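# Reseat cabinet side panel lip in rail and relatch

## Task

The side panel of the wall cabinet is latched, but its bottom lip sits outside the rail. Get that lip into the rail and leave the panel closed and latched, staying that way after the robot lets go.

## Robot and tools

Robot: two seven-joint xArm7 arms, left_arm and right_arm, each ending in a parallel two-finger gripper with a wrist camera. Root links in the scene frame: left_arm at (+0.033, +0.395, 0) m with quat_wxyz (+1.000, 0, 0, -0.023); right_arm at (-0.021, -0.360, 0) m with quat_wxyz (+1.000, 0, 0, -0.016). A two-camera stand sits on the floor behind them. Cameras: cam_high, cam_left_wrist, cam_right_wrist, each 896x504.

Scene frame: origin at table-top height, halfway between the nominal bases; +x points out over the table, +z up, left_arm on the +y side (this has nothing to do with left or right in an image). Reported gripper positions (m), end_effector_quat_wxyz and velocities (m/s, rad/s) use this frame and may be a few cm off, worse at long reach.

Gripper axes: fingers point along the gripper's +z, close and open along its y. end_effector_position is the point between the pads when shut, about 2 cm short of the tips; closing pushes the tips roughly 10 mm further along +z, mostly while the pads are more than 40 mm apart.

execute_actions(actions, cameras): actions is a list of actions; each action is a table of up to 15 rows, one row per 1/30 s step (an action lasts 0.5 s; a short table repeats its final row). Every row holds 14 numbers in [-1, 1]: left_arm dx, dy, dz, rx, ry, rz, opening, then right_arm's seven in the same order. The six pose numbers are an offset, not a pose: measured from that arm's Hand target as it was when the action began, along that Hand target's own axes. Rows within one action do not add up; each is measured from the same start. A new action or call begins from the updated Hand target, so sending an offset twice moves twice. Scale: 1.0 equals 0.6 m or 180 degrees; rx, ry, rz form one rotation vector. Opening is absolute: +1 is fully open (0.084 m), -1 shut. Six zeros re-request the current Hand target; a 0 in the opening slot really commands 0, so resend the present opening to keep it. Images come back only for an empty actions list or when cameras names them (["all"] or names; an unknown name voids the call).

move(target, speed, blend, opening_speed, blocking, cameras): target is one 14-number row or a list of up to 15 rows, laid out and scaled as above; every row is an offset from the same starting Hand targets, not from the previous row. Paths are straight lines, turning the short way; all arms finish together, minimum 0.5 s, capped at 10 s total. speed: m/s, 0.002 to 1, default 0.25 (rotation up to twice that in rad/s), one value or one per row. blend: metres of corner rounding per row, 0 means stop there. opening_speed: per second on the -1..1 scale, at least 0.2. blocking=false returns after about 0.5 s while it keeps running. Paths ignore obstacles and the other arm; faster means more lag, drift and harder impacts, and aiming far beyond a contact pushes harder. The result adds a "move:" line: done (within 3 mm and 2 degrees), off_target, moving, held or fault, plus limits=paced (pose clipped) or limits=held (steps withheld). Done does not tell you whether anything is touched.

wait(seconds 0 to 10) lets time pass with commands held. stop() brakes a running move, needing some distance. zoom_image(camera, region [x0, y0, x1, y1] pixels, at most 504 by 504) enlarges part of a camera's newest image. clear_fault(arm) clears a reported torque fault. read_manual gives licence texts only. finished_scene(scene) ends the scene for good; this task is scene 1.

Control behaviour: each step the commanded pose is clipped to within 70 mm and 16 degrees of the measured one, then solved by damped IK. Hand target in a result is the last clipped command, and the next offsets start there. The gripper often stops short of it; resend the gap as an offset. An arm blocked by something keeps pressing until you command its target back past the gripper. Big wrist turns can swing the elbow. A clearance check withholds commands bringing the arms too close, but contact can still happen.

Results: Joint positions (last value = measured opening in metres), Joint velocities ("within noise" means still, then velocities are omitted), joint torques (total drive output including gravity, with offsets and noise; positive toward larger joint angle), grip_measured (opening on the -1..1 scale), Tool commands, Hand target. To hold something, command an opening clearly below grip_measured.

Avoid: hard or fast contact with the cabinet, table or other arm; closing one gripper on the other's fingers; letting parts drop or leave the table. Contact torque limits (N m): waist 42.3, shoulder 42.4, upper arm roll 27, elbow 27, forearm roll 27, wrist pitch 14.5, wrist roll 15.2. Hitting one, or a motor saturated for 1 s, or overloaded too long, gives a TORQUE FAULT: the arm stops until clear_fault. Holding loads, stretched poses or pushing at unreachable targets heat motors: MOTOR HOT from 65 °C, and at 80 °C an OVER-TEMPERATURE FAULT brakes the arm for 30 to 60 s or more. The scene keeps running while you think; the robot holds its last command and running moves continue.

Each tool is called after "Request:" as name(argument=value, ...), one argument or row to a line, values as JSON.

## Session

Request:
execute_actions(
  actions=[],
)

Scene clock: 0.00 s.
left_arm: end_effector_position=(+0.3739, +0.5670, +0.1130) grip_measured=+1.00 end_effector_quat_wxyz=(-0.419, +0.864, +0.155, +0.232) | right_arm: end_effector_position=(+0.2147, -0.2899, +0.2996) grip_measured=+1.00 end_effector_quat_wxyz=(+0.627, -0.239, -0.650, -0.356)
Joint positions: left_arm=[1.181 -0.288 -1.043 0.359 1.517 0.651 -1.643 0.084] | right_arm=[1.474 -1.057 -1.619 0.868 0.344 1.783 -2.091 0.084]
Joint velocities: within noise
Joint torques (N m): no reading
Hand target: left_arm +0.3739, +0.5670, +0.1130; -0.419, +0.864, +0.155, +0.232 | right_arm +0.2147, -0.2899, +0.2996; +0.627, -0.239, -0.650, -0.356
Tool commands: left_gripper/opening=+1.0 right_gripper/opening=+1.0

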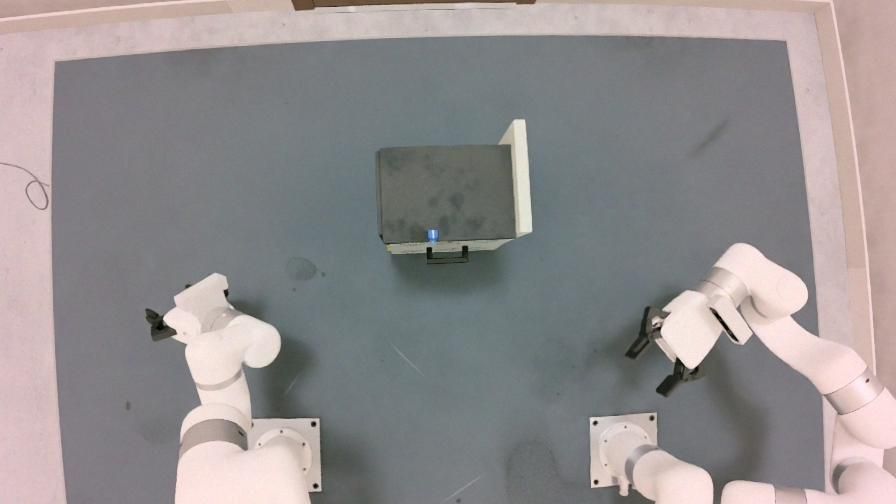

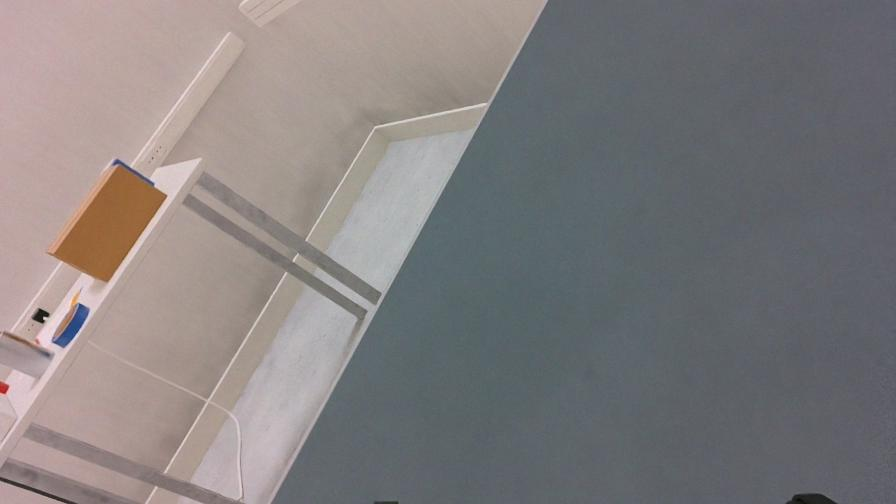

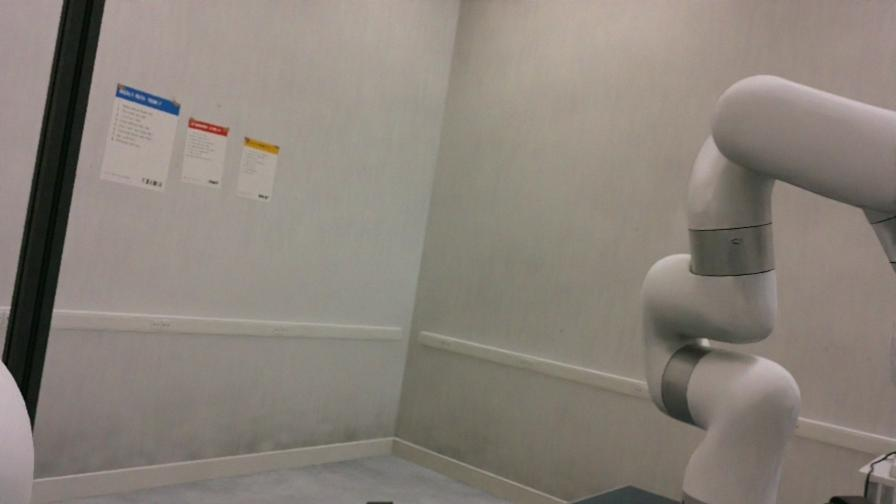

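Request:
zoom_image(
  camera="cam_high",
  region=[360, 110, 560, 290],
)

Scaled by 2.520 from the camera's 896x504 image, which has a finer 1280x720 frame.

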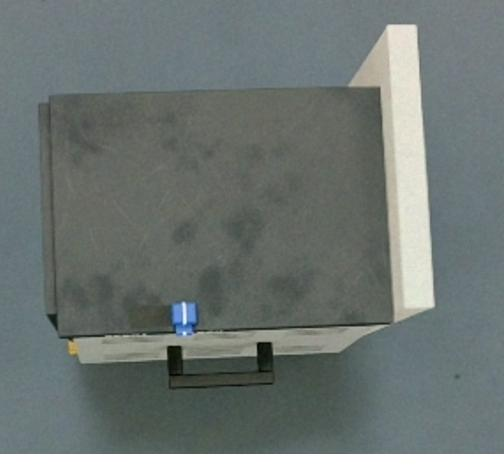

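Request:
move(
  target=[
    [0.2797,-0.2042,-0.4248,-0.2797,-0.1549,0.1035,1,0.100,0.270,-0.2275,0.590,-0.163,-0.534,1],
    [0.2432,0.1943,-0.9413,-0.2797,-0.1549,0.1035,1,0.100,0.270,-0.2275,0.590,-0.163,-0.534,1],
  ],
  speed=0.3,
  blend=0.04,
  cameras=["all"],
)

Scene clock: 25.17 s.
left_arm: end_effector_position=(+0.3976, +0.0583, +0.4206) grip_measured=+1.00 end_effector_quat_wxyz=(+0.001, +1.000, +0.000, +0.000) | right_arm: end_effector_position=(+0.4196, -0.2996, +0.3796) grip_measured=+1.00 end_effector_quat_wxyz=(+0.000, +0.707, -0.707, +0.000)
Joint positions: left_arm=[-0.012 0.179 -0.805 1.834 0.129 1.707 -0.835 0.084] | right_arm=[2.293 -1.213 -0.883 1.561 -1.112 2.203 -3.732 0.084]
Joint torques (N m): left_arm=[-4.47 -11.25 -3.96 15.8 2.91 0.13 -1.98] | right_arm=[-3.07 11.85 23.55 -0.02 -2.62 -4.37 -2.24]
Hand target: left_arm +0.3976, +0.0583, +0.4206; +0.001, +1.000, +0.000, +0.000 | right_arm +0.4196, -0.2996, +0.3796; +0.000, +0.707, -0.707, +0.000
Off the commanded pose: left_arm 0.000 m, 0 deg | right_arm 0.000 m, 0 deg.
move: done

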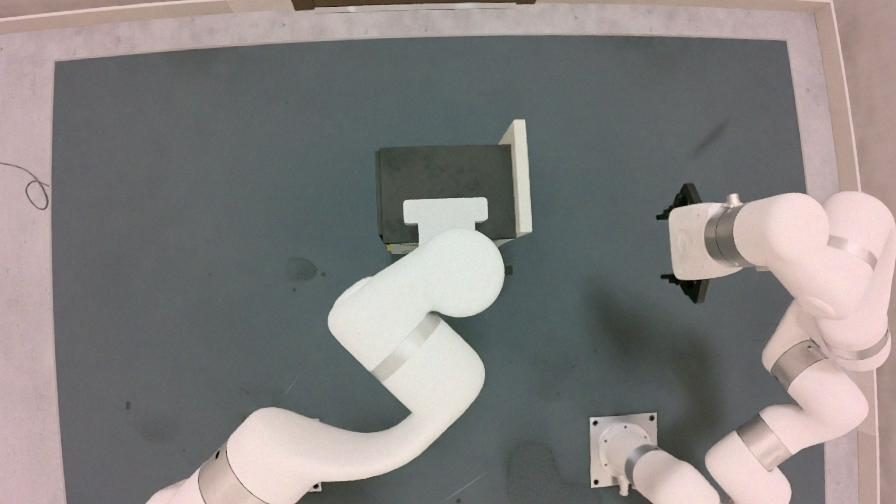

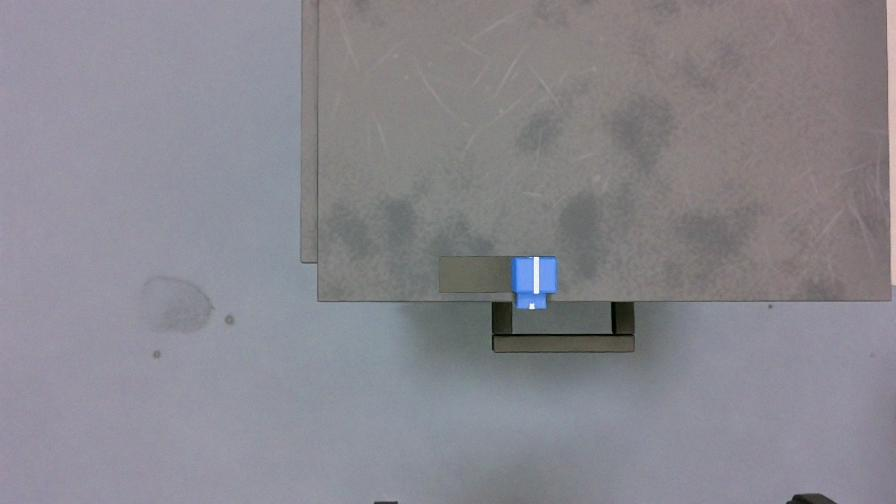

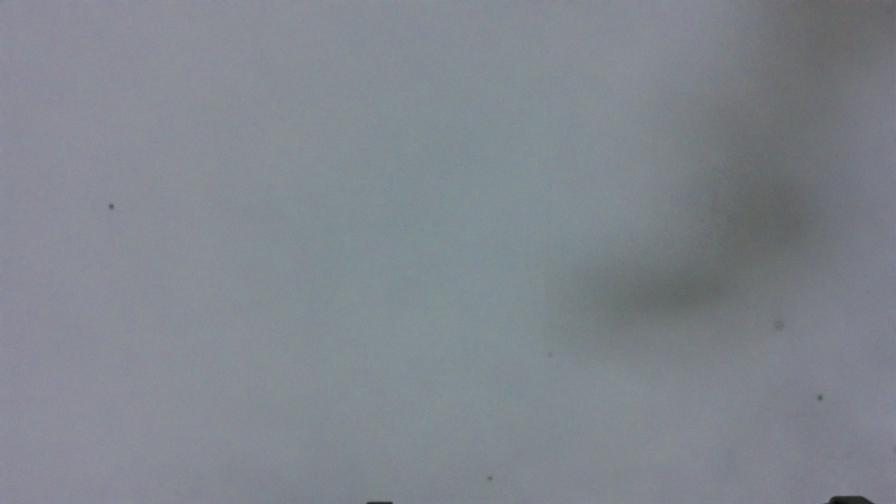

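Request:
move(
  target=[
    [0,0,0,0,0,0,1,-0.2493,0.1493,0.1327,0.5,0,0,1],
    [0,0,0,0,0,0,1,-0.5582,0.0993,0.3077,0.5,0,0,1],
  ],
  speed=0.25,
  blend=0.03,
  cameras=["all"],
)

Scene clock: 42.97 s.
left_arm: end_effector_position=(+0.3976, +0.0583, +0.4206) grip_measured=+1.00 end_effector_quat_wxyz=(+0.001, +1.000, +0.000, +0.000) | right_arm: end_effector_position=(+0.3597, +0.0354, +0.1953) grip_measured=+1.00 end_effector_quat_wxyz=(+0.500, -0.500, +0.500, -0.500)
Joint positions: left_arm=[-0.012 0.179 -0.805 1.834 0.129 1.707 -0.835 0.084] | right_arm=[3.296 -0.781 -1.955 0.797 -2.285 1.96 -2.307 0.084]
Joint torques (N m): left_arm=[-3.59 -11.85 -4.03 15.84 2.9 -0.07 -2.06] | right_arm=[3.98 9.74 10.49 17.41 1.12 4.43 1.83]
Hand target: left_arm +0.3976, +0.0583, +0.4206; +0.001, +1.000, +0.000, +0.000 | right_arm +0.3598, +0.0354, +0.1953; +0.500, -0.500, +0.500, -0.500
Off the commanded pose: left_arm 0.000 m, 0 deg | right_arm 0.000 m, 0 deg.
move: done

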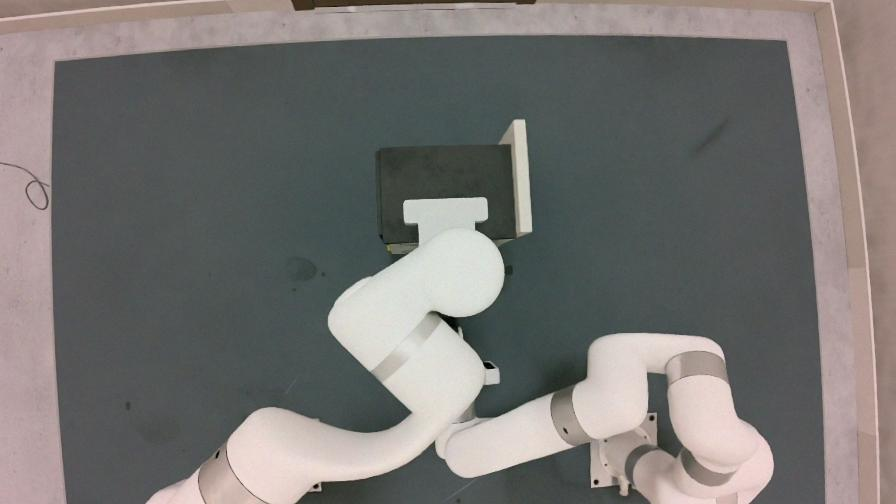

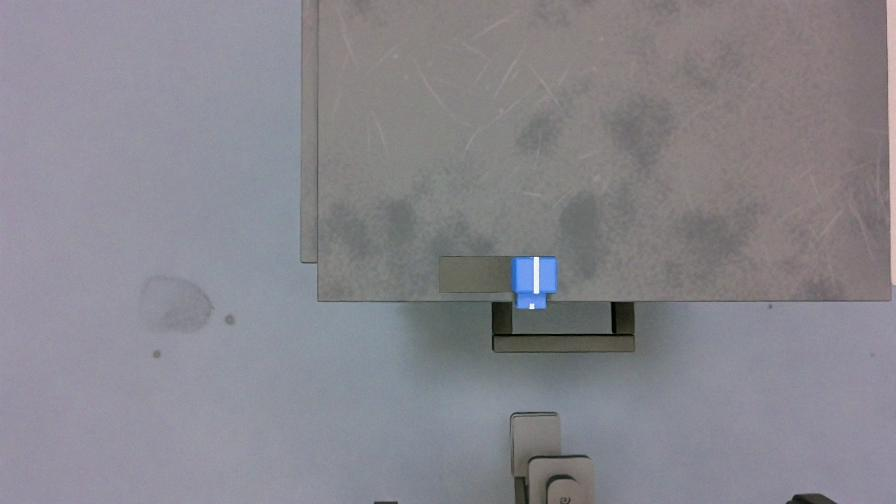

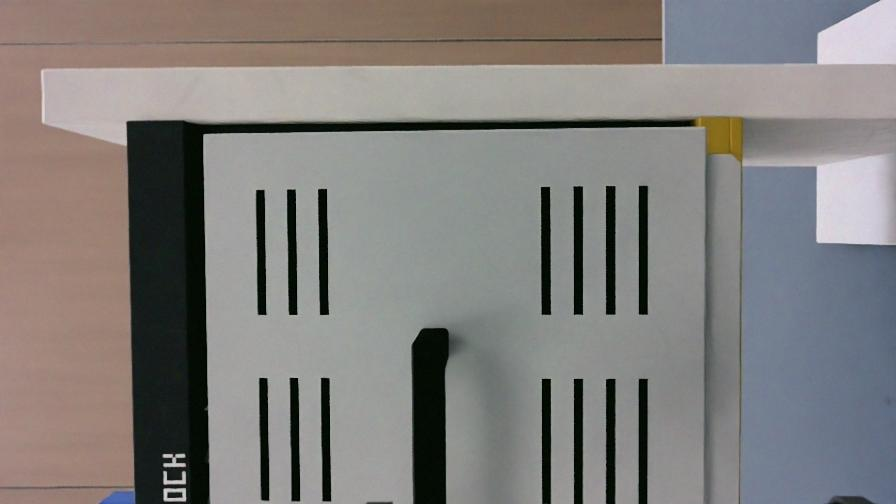

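Request:
zoom_image(
  camera="cam_right_wrist",
  region=[340, 440, 896, 504],
)

Region (340, 440, 896, 504) is 556x64 pixels. A region can be at most 504 by 504 pixels.

Request:
move(
  target=[0,0,0,0,0,0,1,0,-0.06,0,0,0,0,1],
  speed=0.15,
  cameras=["cam_left_wrist","cam_right_wrist"],
)

Scene clock: 62.10 s.
left_arm: end_effector_position=(+0.3976, +0.0583, +0.4206) grip_measured=+1.00 end_effector_quat_wxyz=(+0.001, +1.000, +0.000, +0.000) | right_arm: end_effector_position=(+0.3598, +0.0354, +0.2313) grip_measured=+1.00 end_effector_quat_wxyz=(+0.500, -0.500, +0.500, -0.500)
Joint positions: left_arm=[-0.012 0.179 -0.805 1.834 0.129 1.707 -0.835 0.084] | right_arm=[3.213 -0.708 -1.851 0.787 -2.237 1.913 -2.359 0.084]
Joint torques (N m): left_arm=[-3.81 -12.04 -3.89 15.91 2.79 0.05 -2.03] | right_arm=[-2.97 17.28 18.38 9.37 0.99 -0.43 -2.36]
Hand target: left_arm +0.3976, +0.0583, +0.4206; +0.001, +1.000, +0.000, +0.000 | right_arm +0.3598, +0.0354, +0.2313; +0.500, -0.500, +0.500, -0.500
Off the commanded pose: left_arm 0.000 m, 0 deg | right_arm 0.000 m, 0 deg.
move: done
Images, in order (width x height): cam_left_wrist 896x504, cam_right_wrist 896x504.

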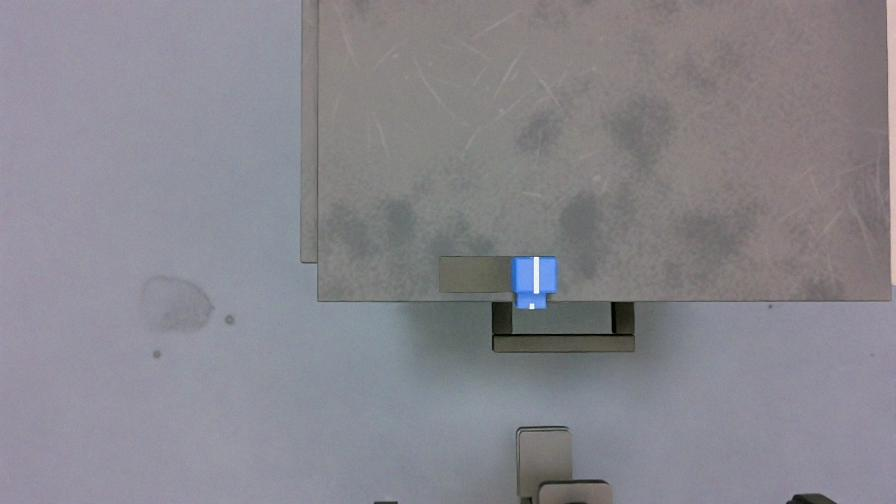

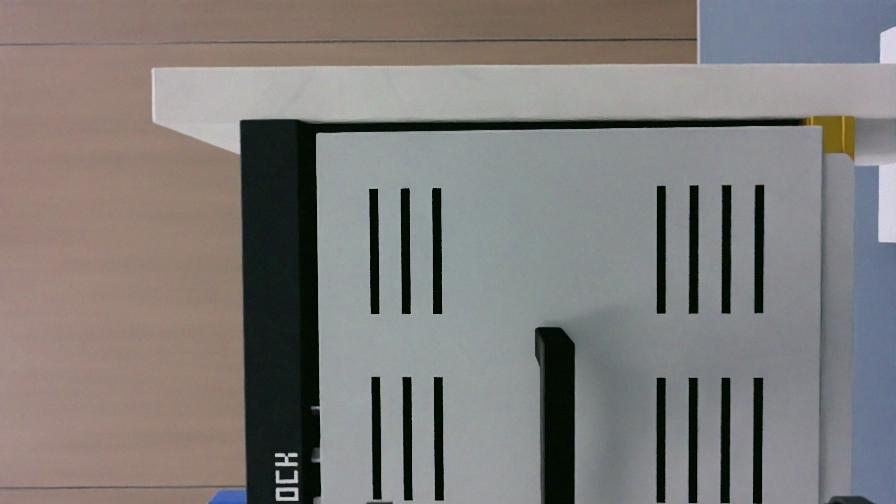

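Request:
move(
  target=[0,0,0,0,0,0,1,0.002,-0.003,0.0917,0,0,0,1],
  speed=0.12,
  cameras=["cam_left_wrist","cam_right_wrist"],
)

Scene clock: 83.10 s.
left_arm: end_effector_position=(+0.3976, +0.0583, +0.4206) grip_measured=+1.00 end_effector_quat_wxyz=(+0.001, +1.000, +0.000, +0.000) | right_arm: end_effector_position=(+0.4147, +0.0342, +0.2331) grip_measured=+1.00 end_effector_quat_wxyz=(+0.500, -0.500, +0.500, -0.500)
Joint positions: left_arm=[-0.012 0.179 -0.805 1.834 0.129 1.707 -0.835 0.084] | right_arm=[3.151 -0.718 -1.912 0.863 -2.339 1.792 -2.402 0.084]
Joint torques (N m): left_arm=[-3.73 -11.94 -3.94 15.91 2.84 -0.12 -1.98] | right_arm=[-2.63 9.55 10.47 19.83 -4.01 -0.48 -2.32]
Hand target: left_arm +0.3976, +0.0583, +0.4206; +0.001, +1.000, +0.000, +0.000 | right_arm +0.4148, +0.0342, +0.2331; +0.500, -0.500, +0.500, -0.500
Off the commanded pose: left_arm 0.000 m, 0 deg | right_arm 0.000 m, 0 deg.
move: done
Images, in order (width x height): cam_left_wrist 896x504, cam_right_wrist 896x504.

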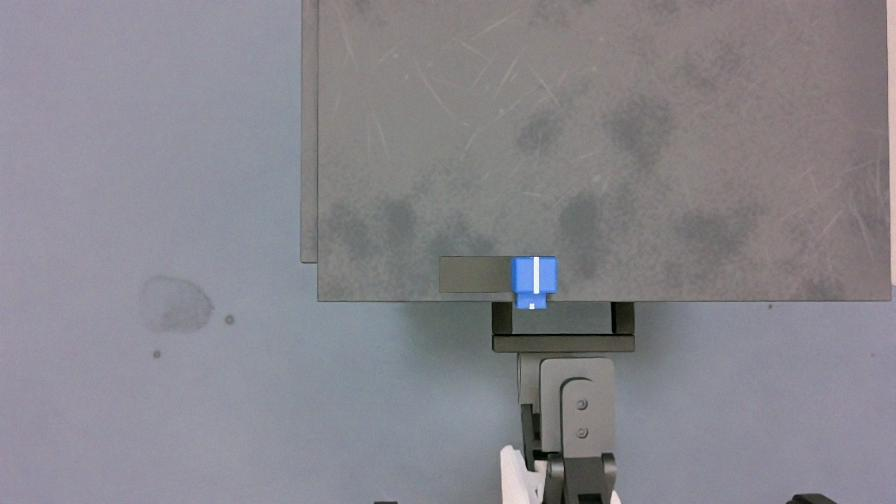

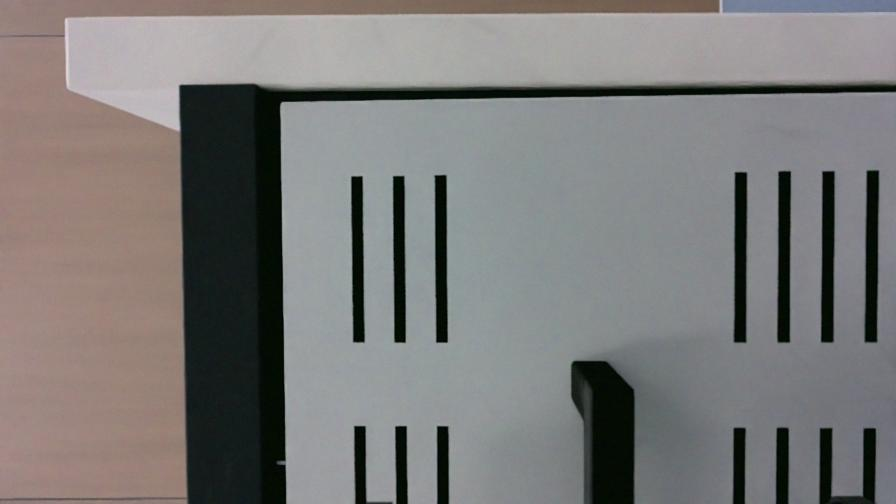

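Request:
move(
  target=[
    [0.099,-0.0037,0.06,0,0,0,0,0,0,0.015,0,0,0,1],
    [0.099,-0.0037,0.06,0,0,0,0,0,0,0.015,0,0,0,-1],
  ],
  speed=0.12,
  opening_speed=1.2,
  cameras=["cam_left_wrist","cam_right_wrist"],
)

Scene clock: 91.77 s.
left_arm: end_effector_position=(+0.4570, +0.0605, +0.3846) grip_measured=-0.01 end_effector_quat_wxyz=(+0.001, +1.000, +0.000, +0.000) | right_arm: end_effector_position=(+0.4238, +0.0343, +0.2331) grip_measured=-0.80 end_effector_quat_wxyz=(+0.500, -0.500, +0.500, -0.500)
Joint positions: left_arm=[-0.043 0.337 -0.774 1.906 0.234 1.657 -0.812 0.044] | right_arm=[3.146 -0.723 -1.924 0.879 -2.355 1.773 -2.409 0.009]
Joint torques (N m): left_arm=[-3.95 -16.83 -1.2 15.89 1.35 -0.13 -0.81] | right_arm=[-3.12 9.3 11.18 11.95 -1.11 -0.3 -2.25]
Hand target: left_arm +0.4570, +0.0605, +0.3846; +0.001, +1.000, +0.000, +0.000 | right_arm +0.4238, +0.0342, +0.2331; +0.500, -0.500, +0.500, -0.500
Off the commanded pose: left_arm 0.000 m, 0 deg | right_arm 0.000 m, 0 deg.
move: done
Images, in order (width x height): cam_left_wrist 896x504, cam_right_wrist 896x504.

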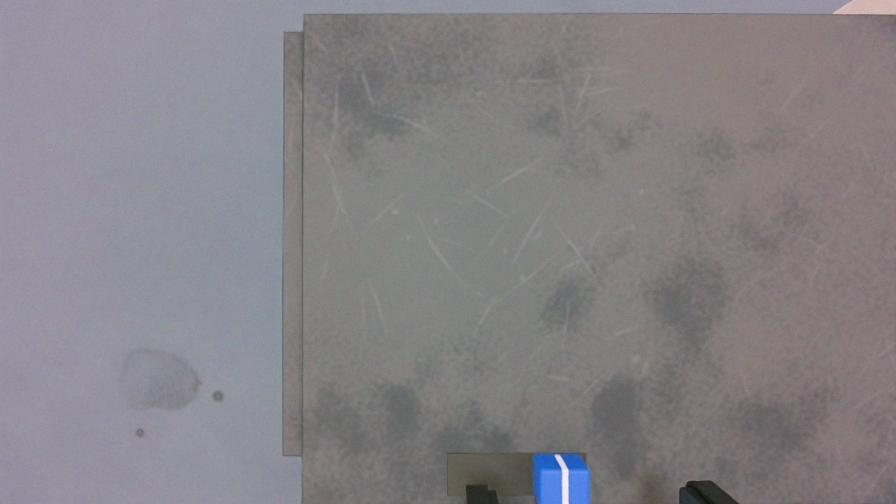

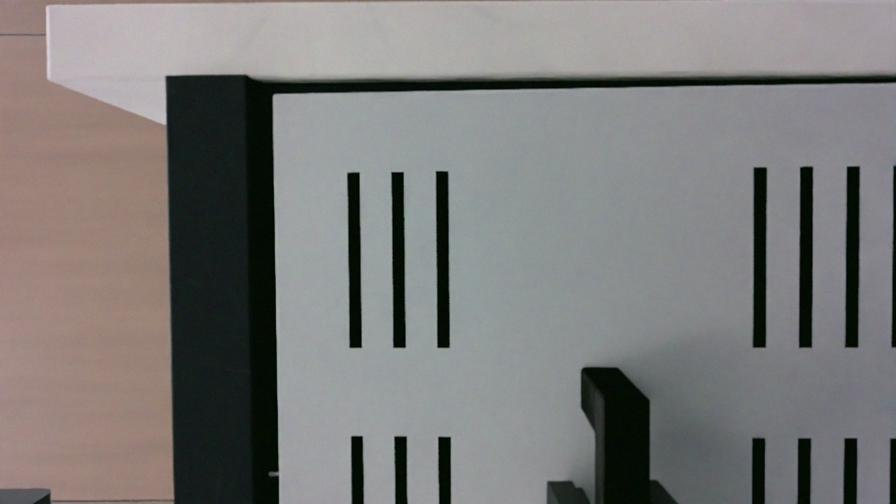

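Request:
move(
  target=[
    [0,0.0015,0.056,0,0,0,0,0,0,0,0,0,0,-1],
    [0,0.0015,0.056,0,0,0,-0.9,0,0,0,0,0,0,-1],
    [0,-0.0385,0.056,0,0,0,-0.9,0,0,0,0,0,0,-1],
    [0,-0.0385,0.056,0,0,0,-0.2,0,0,0,0,0,0,-1],
    [0,-0.0385,0,0,0,0,-0.2,0,0,0,0,0,0,-1],
    [-0.12,-0.0385,-0.08,0,0,0,-0.2,0,0,0,0,0,0,-1],
  ],
  speed=[0.06,0.1,0.04,0.1,0.12,0.25],
  cameras=["cam_left_wrist","cam_right_wrist"],
)

Scene clock: 101.37 s.
left_arm: end_effector_position=(+0.3850, +0.0837, +0.4325) grip_measured=-0.21 end_effector_quat_wxyz=(+0.001, +1.000, +0.000, +0.000) | right_arm: end_effector_position=(+0.4238, +0.0342, +0.2331) grip_measured=-0.80 end_effector_quat_wxyz=(+0.500, -0.500, +0.500, -0.500)
Joint positions: left_arm=[0.072 0.065 -0.794 1.764 0.046 1.717 -0.759 0.035] | right_arm=[3.146 -0.723 -1.924 0.879 -2.355 1.773 -2.409 0.009]
Joint torques (N m): left_arm=[3.94 -16.43 1.48 10.5 -2.77 -0.06 2.03] | right_arm=[4.06 17.62 19.11 21.91 -4.43 5.3 0.78]
Hand target: left_arm +0.3850, +0.0837, +0.4325; +0.001, +1.000, +0.000, +0.000 | right_arm +0.4238, +0.0342, +0.2331; +0.500, -0.500, +0.500, -0.500
Off the commanded pose: left_arm 0.000 m, 0 deg | right_arm 0.000 m, 0 deg.
move: done
Images, in order (width x height): cam_left_wrist 896x504, cam_right_wrist 896x504.

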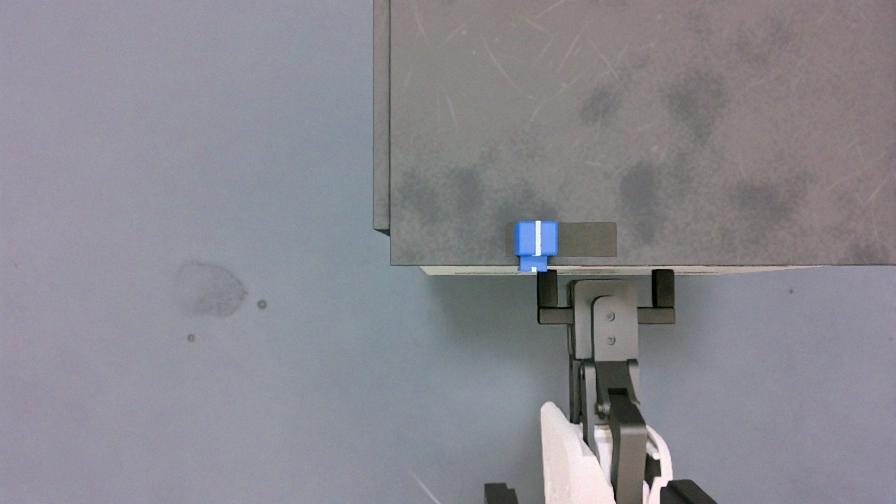

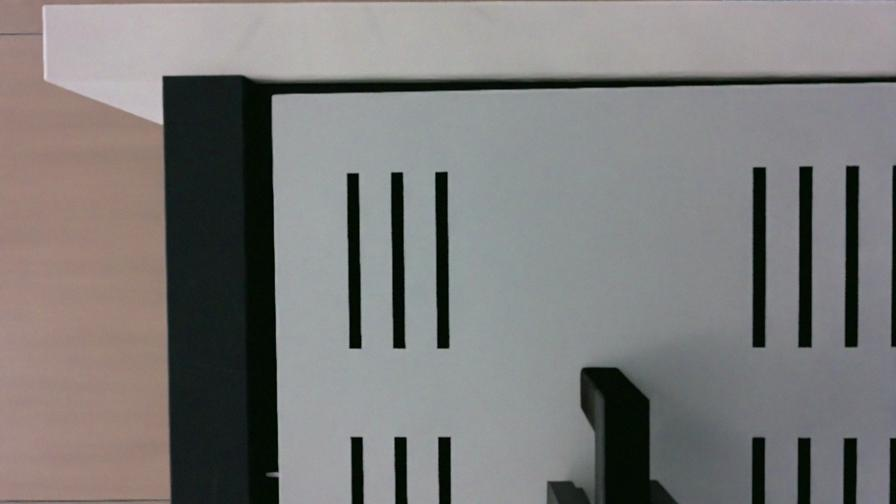

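Request:
move(
  target=[
    [-0.0917,-0.3267,0.0208,0,0,0,0,0,0,-0.03,0,0,0,-1],
    [-0.0208,-0.3017,0.4792,-0.3849,0.3849,0.3849,0,0,0,-0.065,0,0,0,-1],
  ],
  speed=0.25,
  blend=0.04,
  cameras=["all"],
)

Scene clock: 117.63 s.
left_arm: end_effector_position=(+0.3727, +0.2643, +0.1448) grip_measured=-0.01 end_effector_quat_wxyz=(+0.500, +0.500, -0.500, +0.500) | right_arm: end_effector_position=(+0.3848, +0.0342, +0.2331) grip_measured=-0.80 end_effector_quat_wxyz=(+0.500, -0.500, +0.500, -0.500)
Joint positions: left_arm=[-0.379 0.554 0.806 0.724 -1.384 2.025 2.925 0.044] | right_arm=[3.176 -0.707 -1.873 0.816 -2.284 1.855 -2.38 0.009]
Joint torques (N m): left_arm=[3.8 -13.24 1.86 9.33 2.24 4.11 2.05] | right_arm=[3.99 19.38 19.81 11.62 0.39 5.28 1.9]
Hand target: left_arm +0.3727, +0.2643, +0.1448; +0.500, +0.499, -0.500, +0.500 | right_arm +0.3848, +0.0342, +0.2331; +0.500, -0.500, +0.500, -0.500
Off the commanded pose: left_arm 0.000 m, 0 deg | right_arm 0.000 m, 0 deg.
move: done

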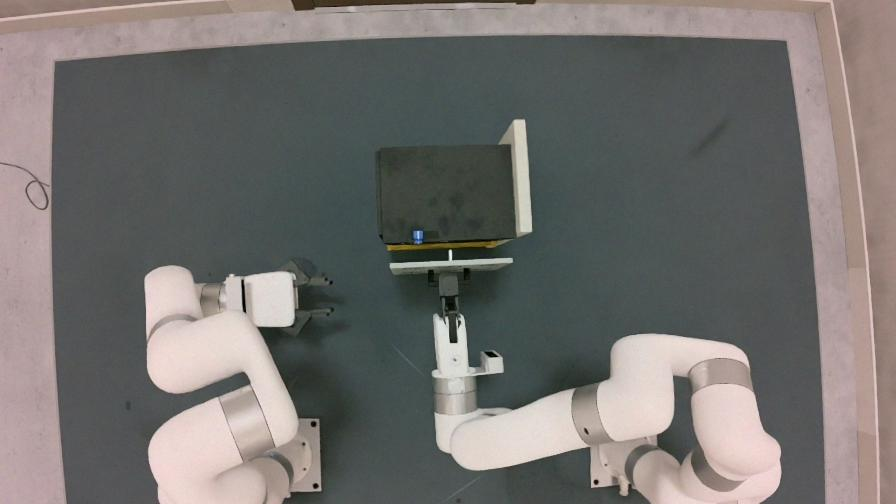

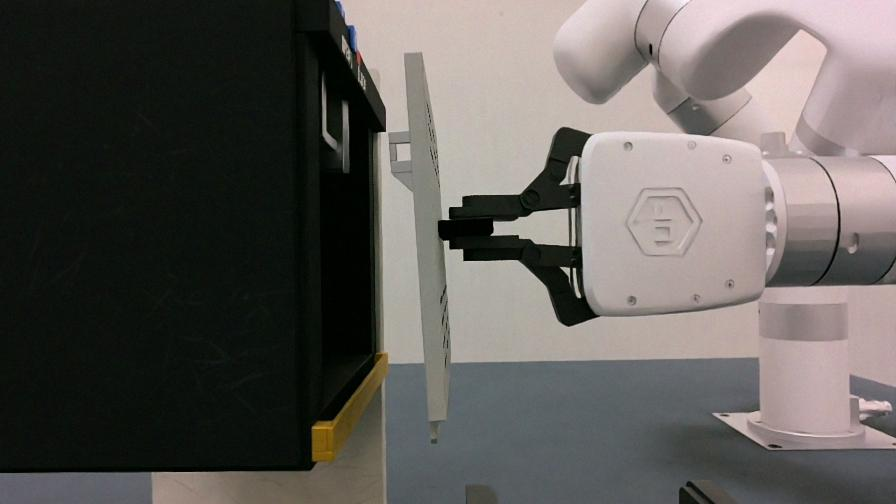

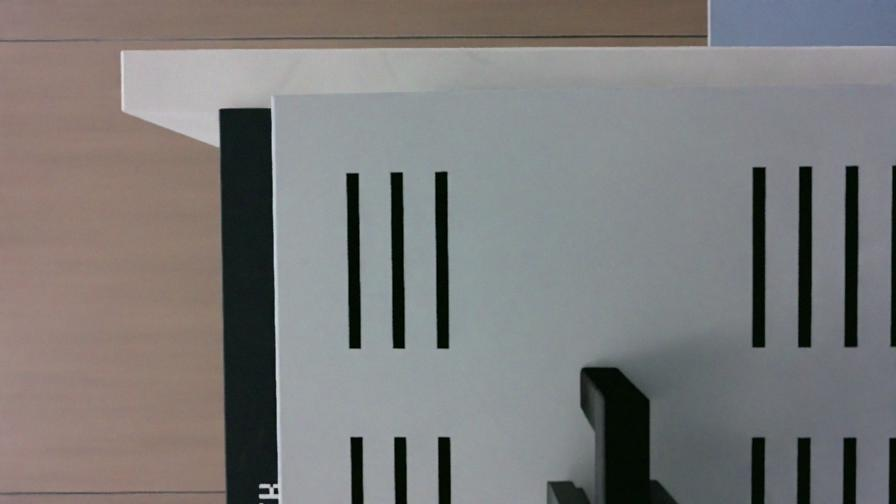

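Request:
zoom_image(
  camera="cam_left_wrist",
  region=[290, 330, 470, 480],
)

Request:
zoom_image(
  camera="cam_left_wrist",
  region=[290, 30, 470, 180],
)

Scaled by 2.800 from the camera's 896x504 image, which has a finer 1280x720 frame.

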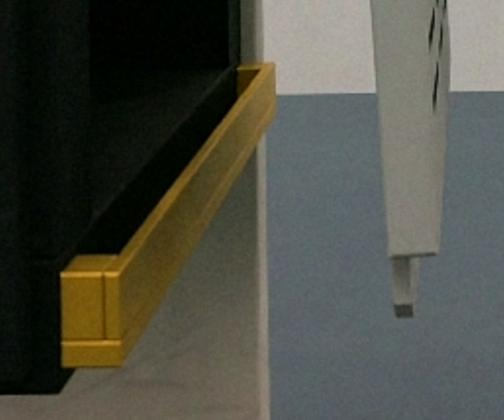

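Scaled by 2.800 from the camera's 896x504 image, which has a finer 1280x720 frame.

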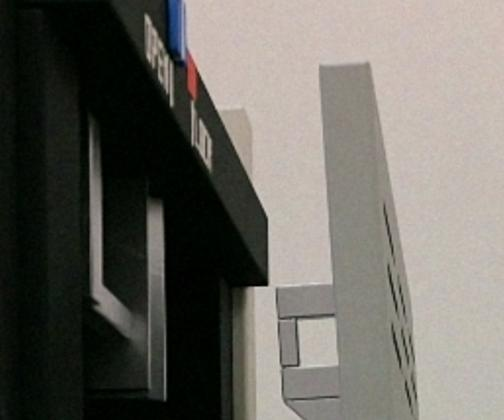

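Request:
move(
  target=[
    [0,0,0,0,0,0,0,0,-0.0167,0,0.0889,0,0,-1],
    [0,0,0,0,0,0,0,0,-0.0167,0.0343,0.0889,0,0,-1],
  ],
  speed=0.1,
  blend=0.002,
  cameras=["cam_left_wrist"],
)

Request:
zoom_image(
  camera="cam_left_wrist",
  region=[290, 330, 470, 480],
)

Scene clock: 153.37 s.
left_arm: end_effector_position=(+0.3727, +0.2643, +0.1448) grip_measured=-0.01 end_effector_quat_wxyz=(+0.500, +0.499, -0.500, +0.500) | right_arm: end_effector_position=(+0.4053, +0.0342, +0.2431) grip_measured=-0.80 end_effector_quat_wxyz=(+0.565, -0.426, +0.426, -0.564)
Joint positions: left_arm=[-0.379 0.555 0.806 0.724 -1.384 2.025 2.925 0.044] | right_arm=[3.362 -0.749 -2.14 0.859 -2.514 2.049 -2.311 0.009]
Joint torques (N m): left_arm=[3.73 -13.12 1.78 9.16 2.21 4.14 2.02] | right_arm=[-3.11 13.81 9.83 20.22 -4.35 1.28 -2.27]
Hand target: left_arm +0.3727, +0.2643, +0.1448; +0.500, +0.499, -0.500, +0.500 | right_arm +0.4054, +0.0342, +0.2431; +0.565, -0.426, +0.426, -0.564
Off the commanded pose: left_arm 0.000 m, 0 deg | right_arm 0.000 m, 0 deg.
move: done
Images, in order (width x height): cam_left_wrist 896x504.

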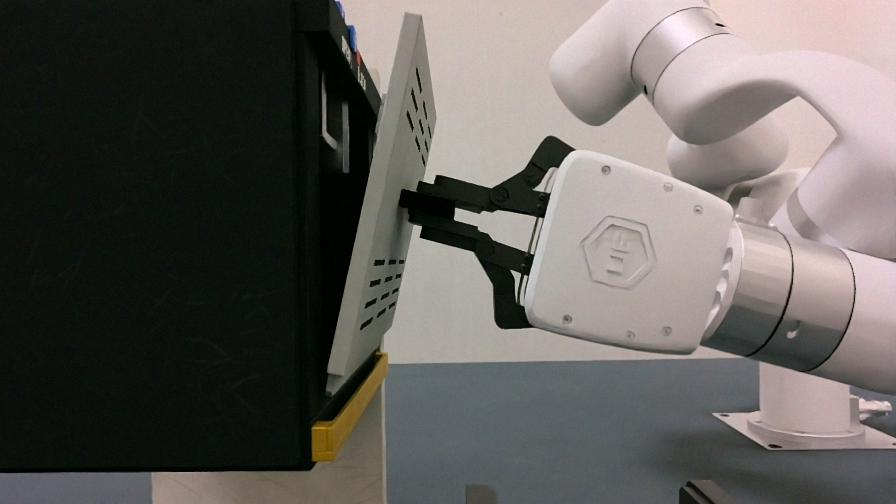

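Scaled by 2.800 from the camera's 896x504 image, which has a finer 1280x720 frame.

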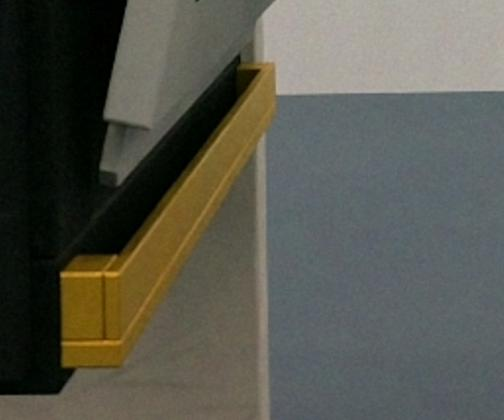

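Request:
move(
  target=[
    [0,0,0,0,0,0,0,0,0.0173,-0.005,0,0,0,-1],
    [0,0,0,0,0,0,0,0,0.0157,0.0057,-0.0222,0,0,-1],
    [0,0,0,0,0,0,0,0,0.0155,0.016,-0.0444,0,0,-1],
    [0,0,0,0,0,0,0,0,0.0211,0.0144,-0.0444,0,0,-1],
    [0,0,0,0,0,0,0,0,0.0213,0.0223,-0.0611,0,0,-1],
  ],
  speed=0.04,
  blend=0.0008,
  cameras=["cam_left_wrist","cam_right_wrist"],
)

Request:
zoom_image(
  camera="cam_left_wrist",
  region=[290, 330, 470, 480],
)

Scene clock: 162.83 s.
left_arm: end_effector_position=(+0.3727, +0.2643, +0.1448) grip_measured=-0.01 end_effector_quat_wxyz=(+0.500, +0.499, -0.500, +0.500) | right_arm: end_effector_position=(+0.4217, +0.0342, +0.2345) grip_measured=-0.80 end_effector_quat_wxyz=(+0.522, -0.478, +0.478, -0.521)
Joint positions: left_arm=[-0.379 0.555 0.806 0.724 -1.384 2.025 2.925 0.044] | right_arm=[3.223 -0.716 -2.009 0.875 -2.403 1.842 -2.362 0.009]
Joint torques (N m): left_arm=[3.76 -13.32 1.81 9.23 2.17 4.11 2.05] | right_arm=[-3.25 21.51 19.33 21.65 0.4 0.78 -2.37]
Hand target: left_arm +0.3727, +0.2643, +0.1448; +0.500, +0.499, -0.500, +0.500 | right_arm +0.4217, +0.0342, +0.2345; +0.522, -0.478, +0.478, -0.521
Off the commanded pose: left_arm 0.000 m, 0 deg | right_arm 0.000 m, 0 deg.
move: done
Images, in order (width x height): cam_left_wrist 896x504, cam_right_wrist 896x504.

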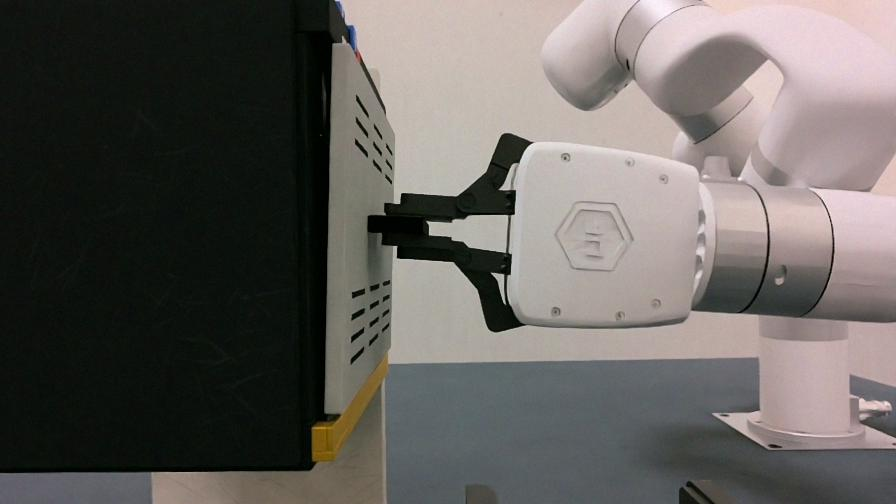

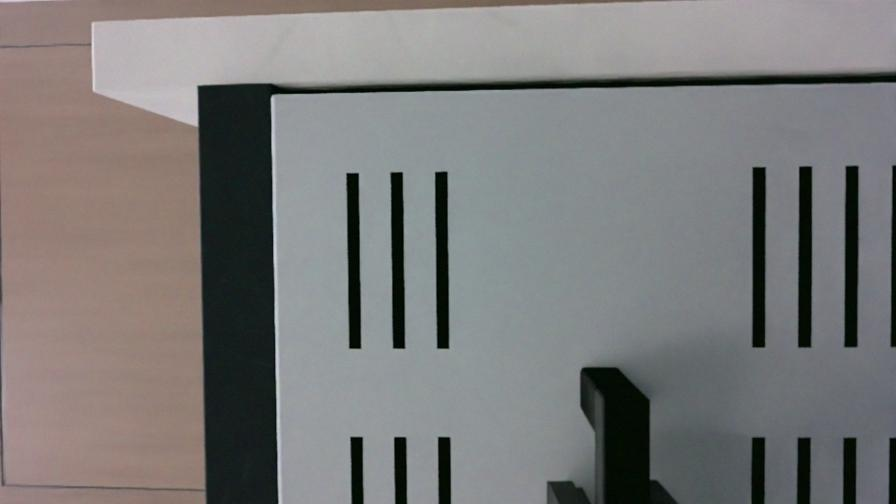

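Scaled by 2.800 from the camera's 896x504 image, which has a finer 1280x720 frame.

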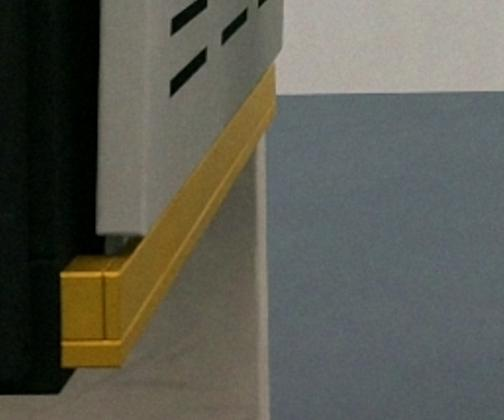

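Request:
move(
  target=[
    [0,0,0,0,0,0,0,0,0.0028,0.0058,-0.0122,0,0,-1],
    [0,0,0,0,0,0,0,0,0.0030,0.0080,-0.0156,0,0,-1],
  ],
  speed=0.02,
  cameras=["all"],
)

Scene clock: 176.23 s.
left_arm: end_effector_position=(+0.3727, +0.2643, +0.1448) grip_measured=-0.01 end_effector_quat_wxyz=(+0.500, +0.499, -0.500, +0.500) | right_arm: end_effector_position=(+0.4267, +0.0342, +0.2332) grip_measured=-0.80 end_effector_quat_wxyz=(+0.510, -0.490, +0.490, -0.509)
Joint positions: left_arm=[-0.379 0.555 0.806 0.724 -1.384 2.025 2.925 0.044] | right_arm=[3.185 -0.711 -1.976 0.885 -2.375 1.788 -2.383 0.009]
Joint torques (N m): left_arm=[3.72 -13.2 1.82 9.06 2.06 4.13 1.98] | right_arm=[-2.87 8.38 9.46 10.82 3.76 -8.89 -2.33]
Hand target: left_arm +0.3727, +0.2643, +0.1448; +0.500, +0.499, -0.500, +0.500 | right_arm +0.4267, +0.0343, +0.2331; +0.510, -0.490, +0.490, -0.509
Off the commanded pose: left_arm 0.000 m, 0 deg | right_arm 0.000 m, 0 deg.
move: done

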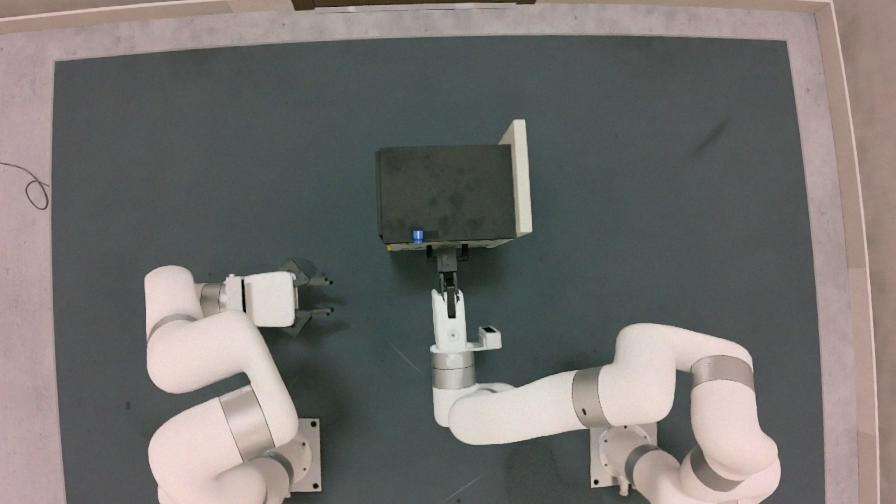

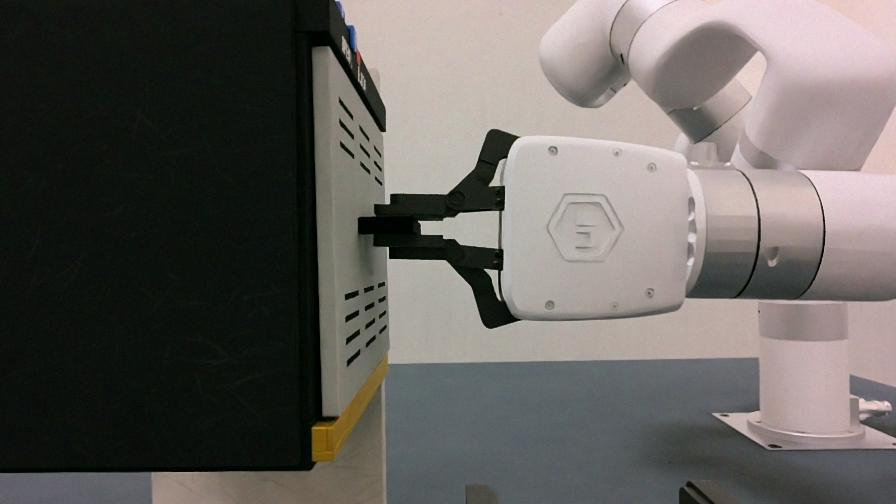

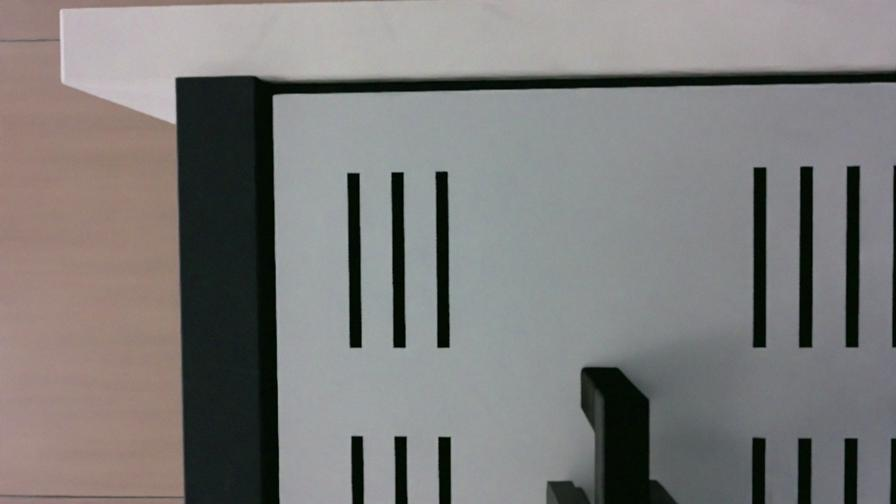

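Request:
move(
  target=[
    [0.458,0.0712,-0.0262,0.3849,-0.3849,-0.3849,0,0,0,0,0,0,0,-1],
    [0.400,-0.1405,0.301,0.3849,-0.3849,-0.3849,0,0,0,0,0,0,0,-1],
  ],
  speed=0.3,
  blend=0.03,
  cameras=["cam_high","cam_left_wrist"],
)

Scene clock: 184.03 s.
left_arm: end_effector_position=(+0.4568, +0.0840, +0.3850) grip_measured=-0.01 end_effector_quat_wxyz=(+0.001, +1.000, +0.000, +0.000) | right_arm: end_effector_position=(+0.4267, +0.0343, +0.2331) grip_measured=-0.80 end_effector_quat_wxyz=(+0.510, -0.490, +0.490, -0.509)
Joint positions: left_arm=[-0.014 0.254 -0.707 1.824 0.164 1.627 -0.741 0.044] | right_arm=[3.185 -0.711 -1.976 0.885 -2.375 1.788 -2.383 0.009]
Joint torques (N m): left_arm=[-3.7 -15.31 -4.46 16.28 2.77 -0.01 -2.06] | right_arm=[-2.75 0.06 7.42 2.35 3.54 -8.98 -2.33]
Hand target: left_arm +0.4568, +0.0840, +0.3850; +0.001, +1.000, +0.000, +0.000 | right_arm +0.4267, +0.0343, +0.2331; +0.510, -0.490, +0.490, -0.509
Off the commanded pose: left_arm 0.000 m, 0 deg | right_arm 0.000 m, 0 deg.
move: done
Images, in order (width x height): cam_high 896x504, cam_left_wrist 896x504.

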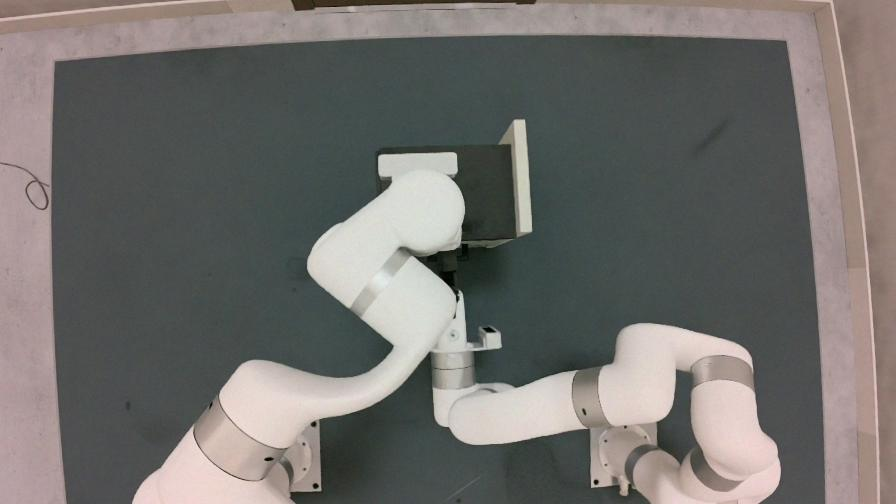

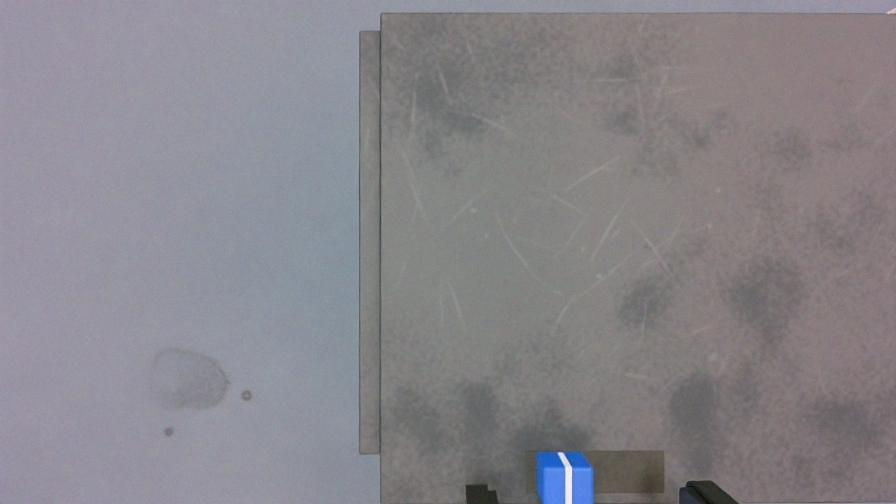

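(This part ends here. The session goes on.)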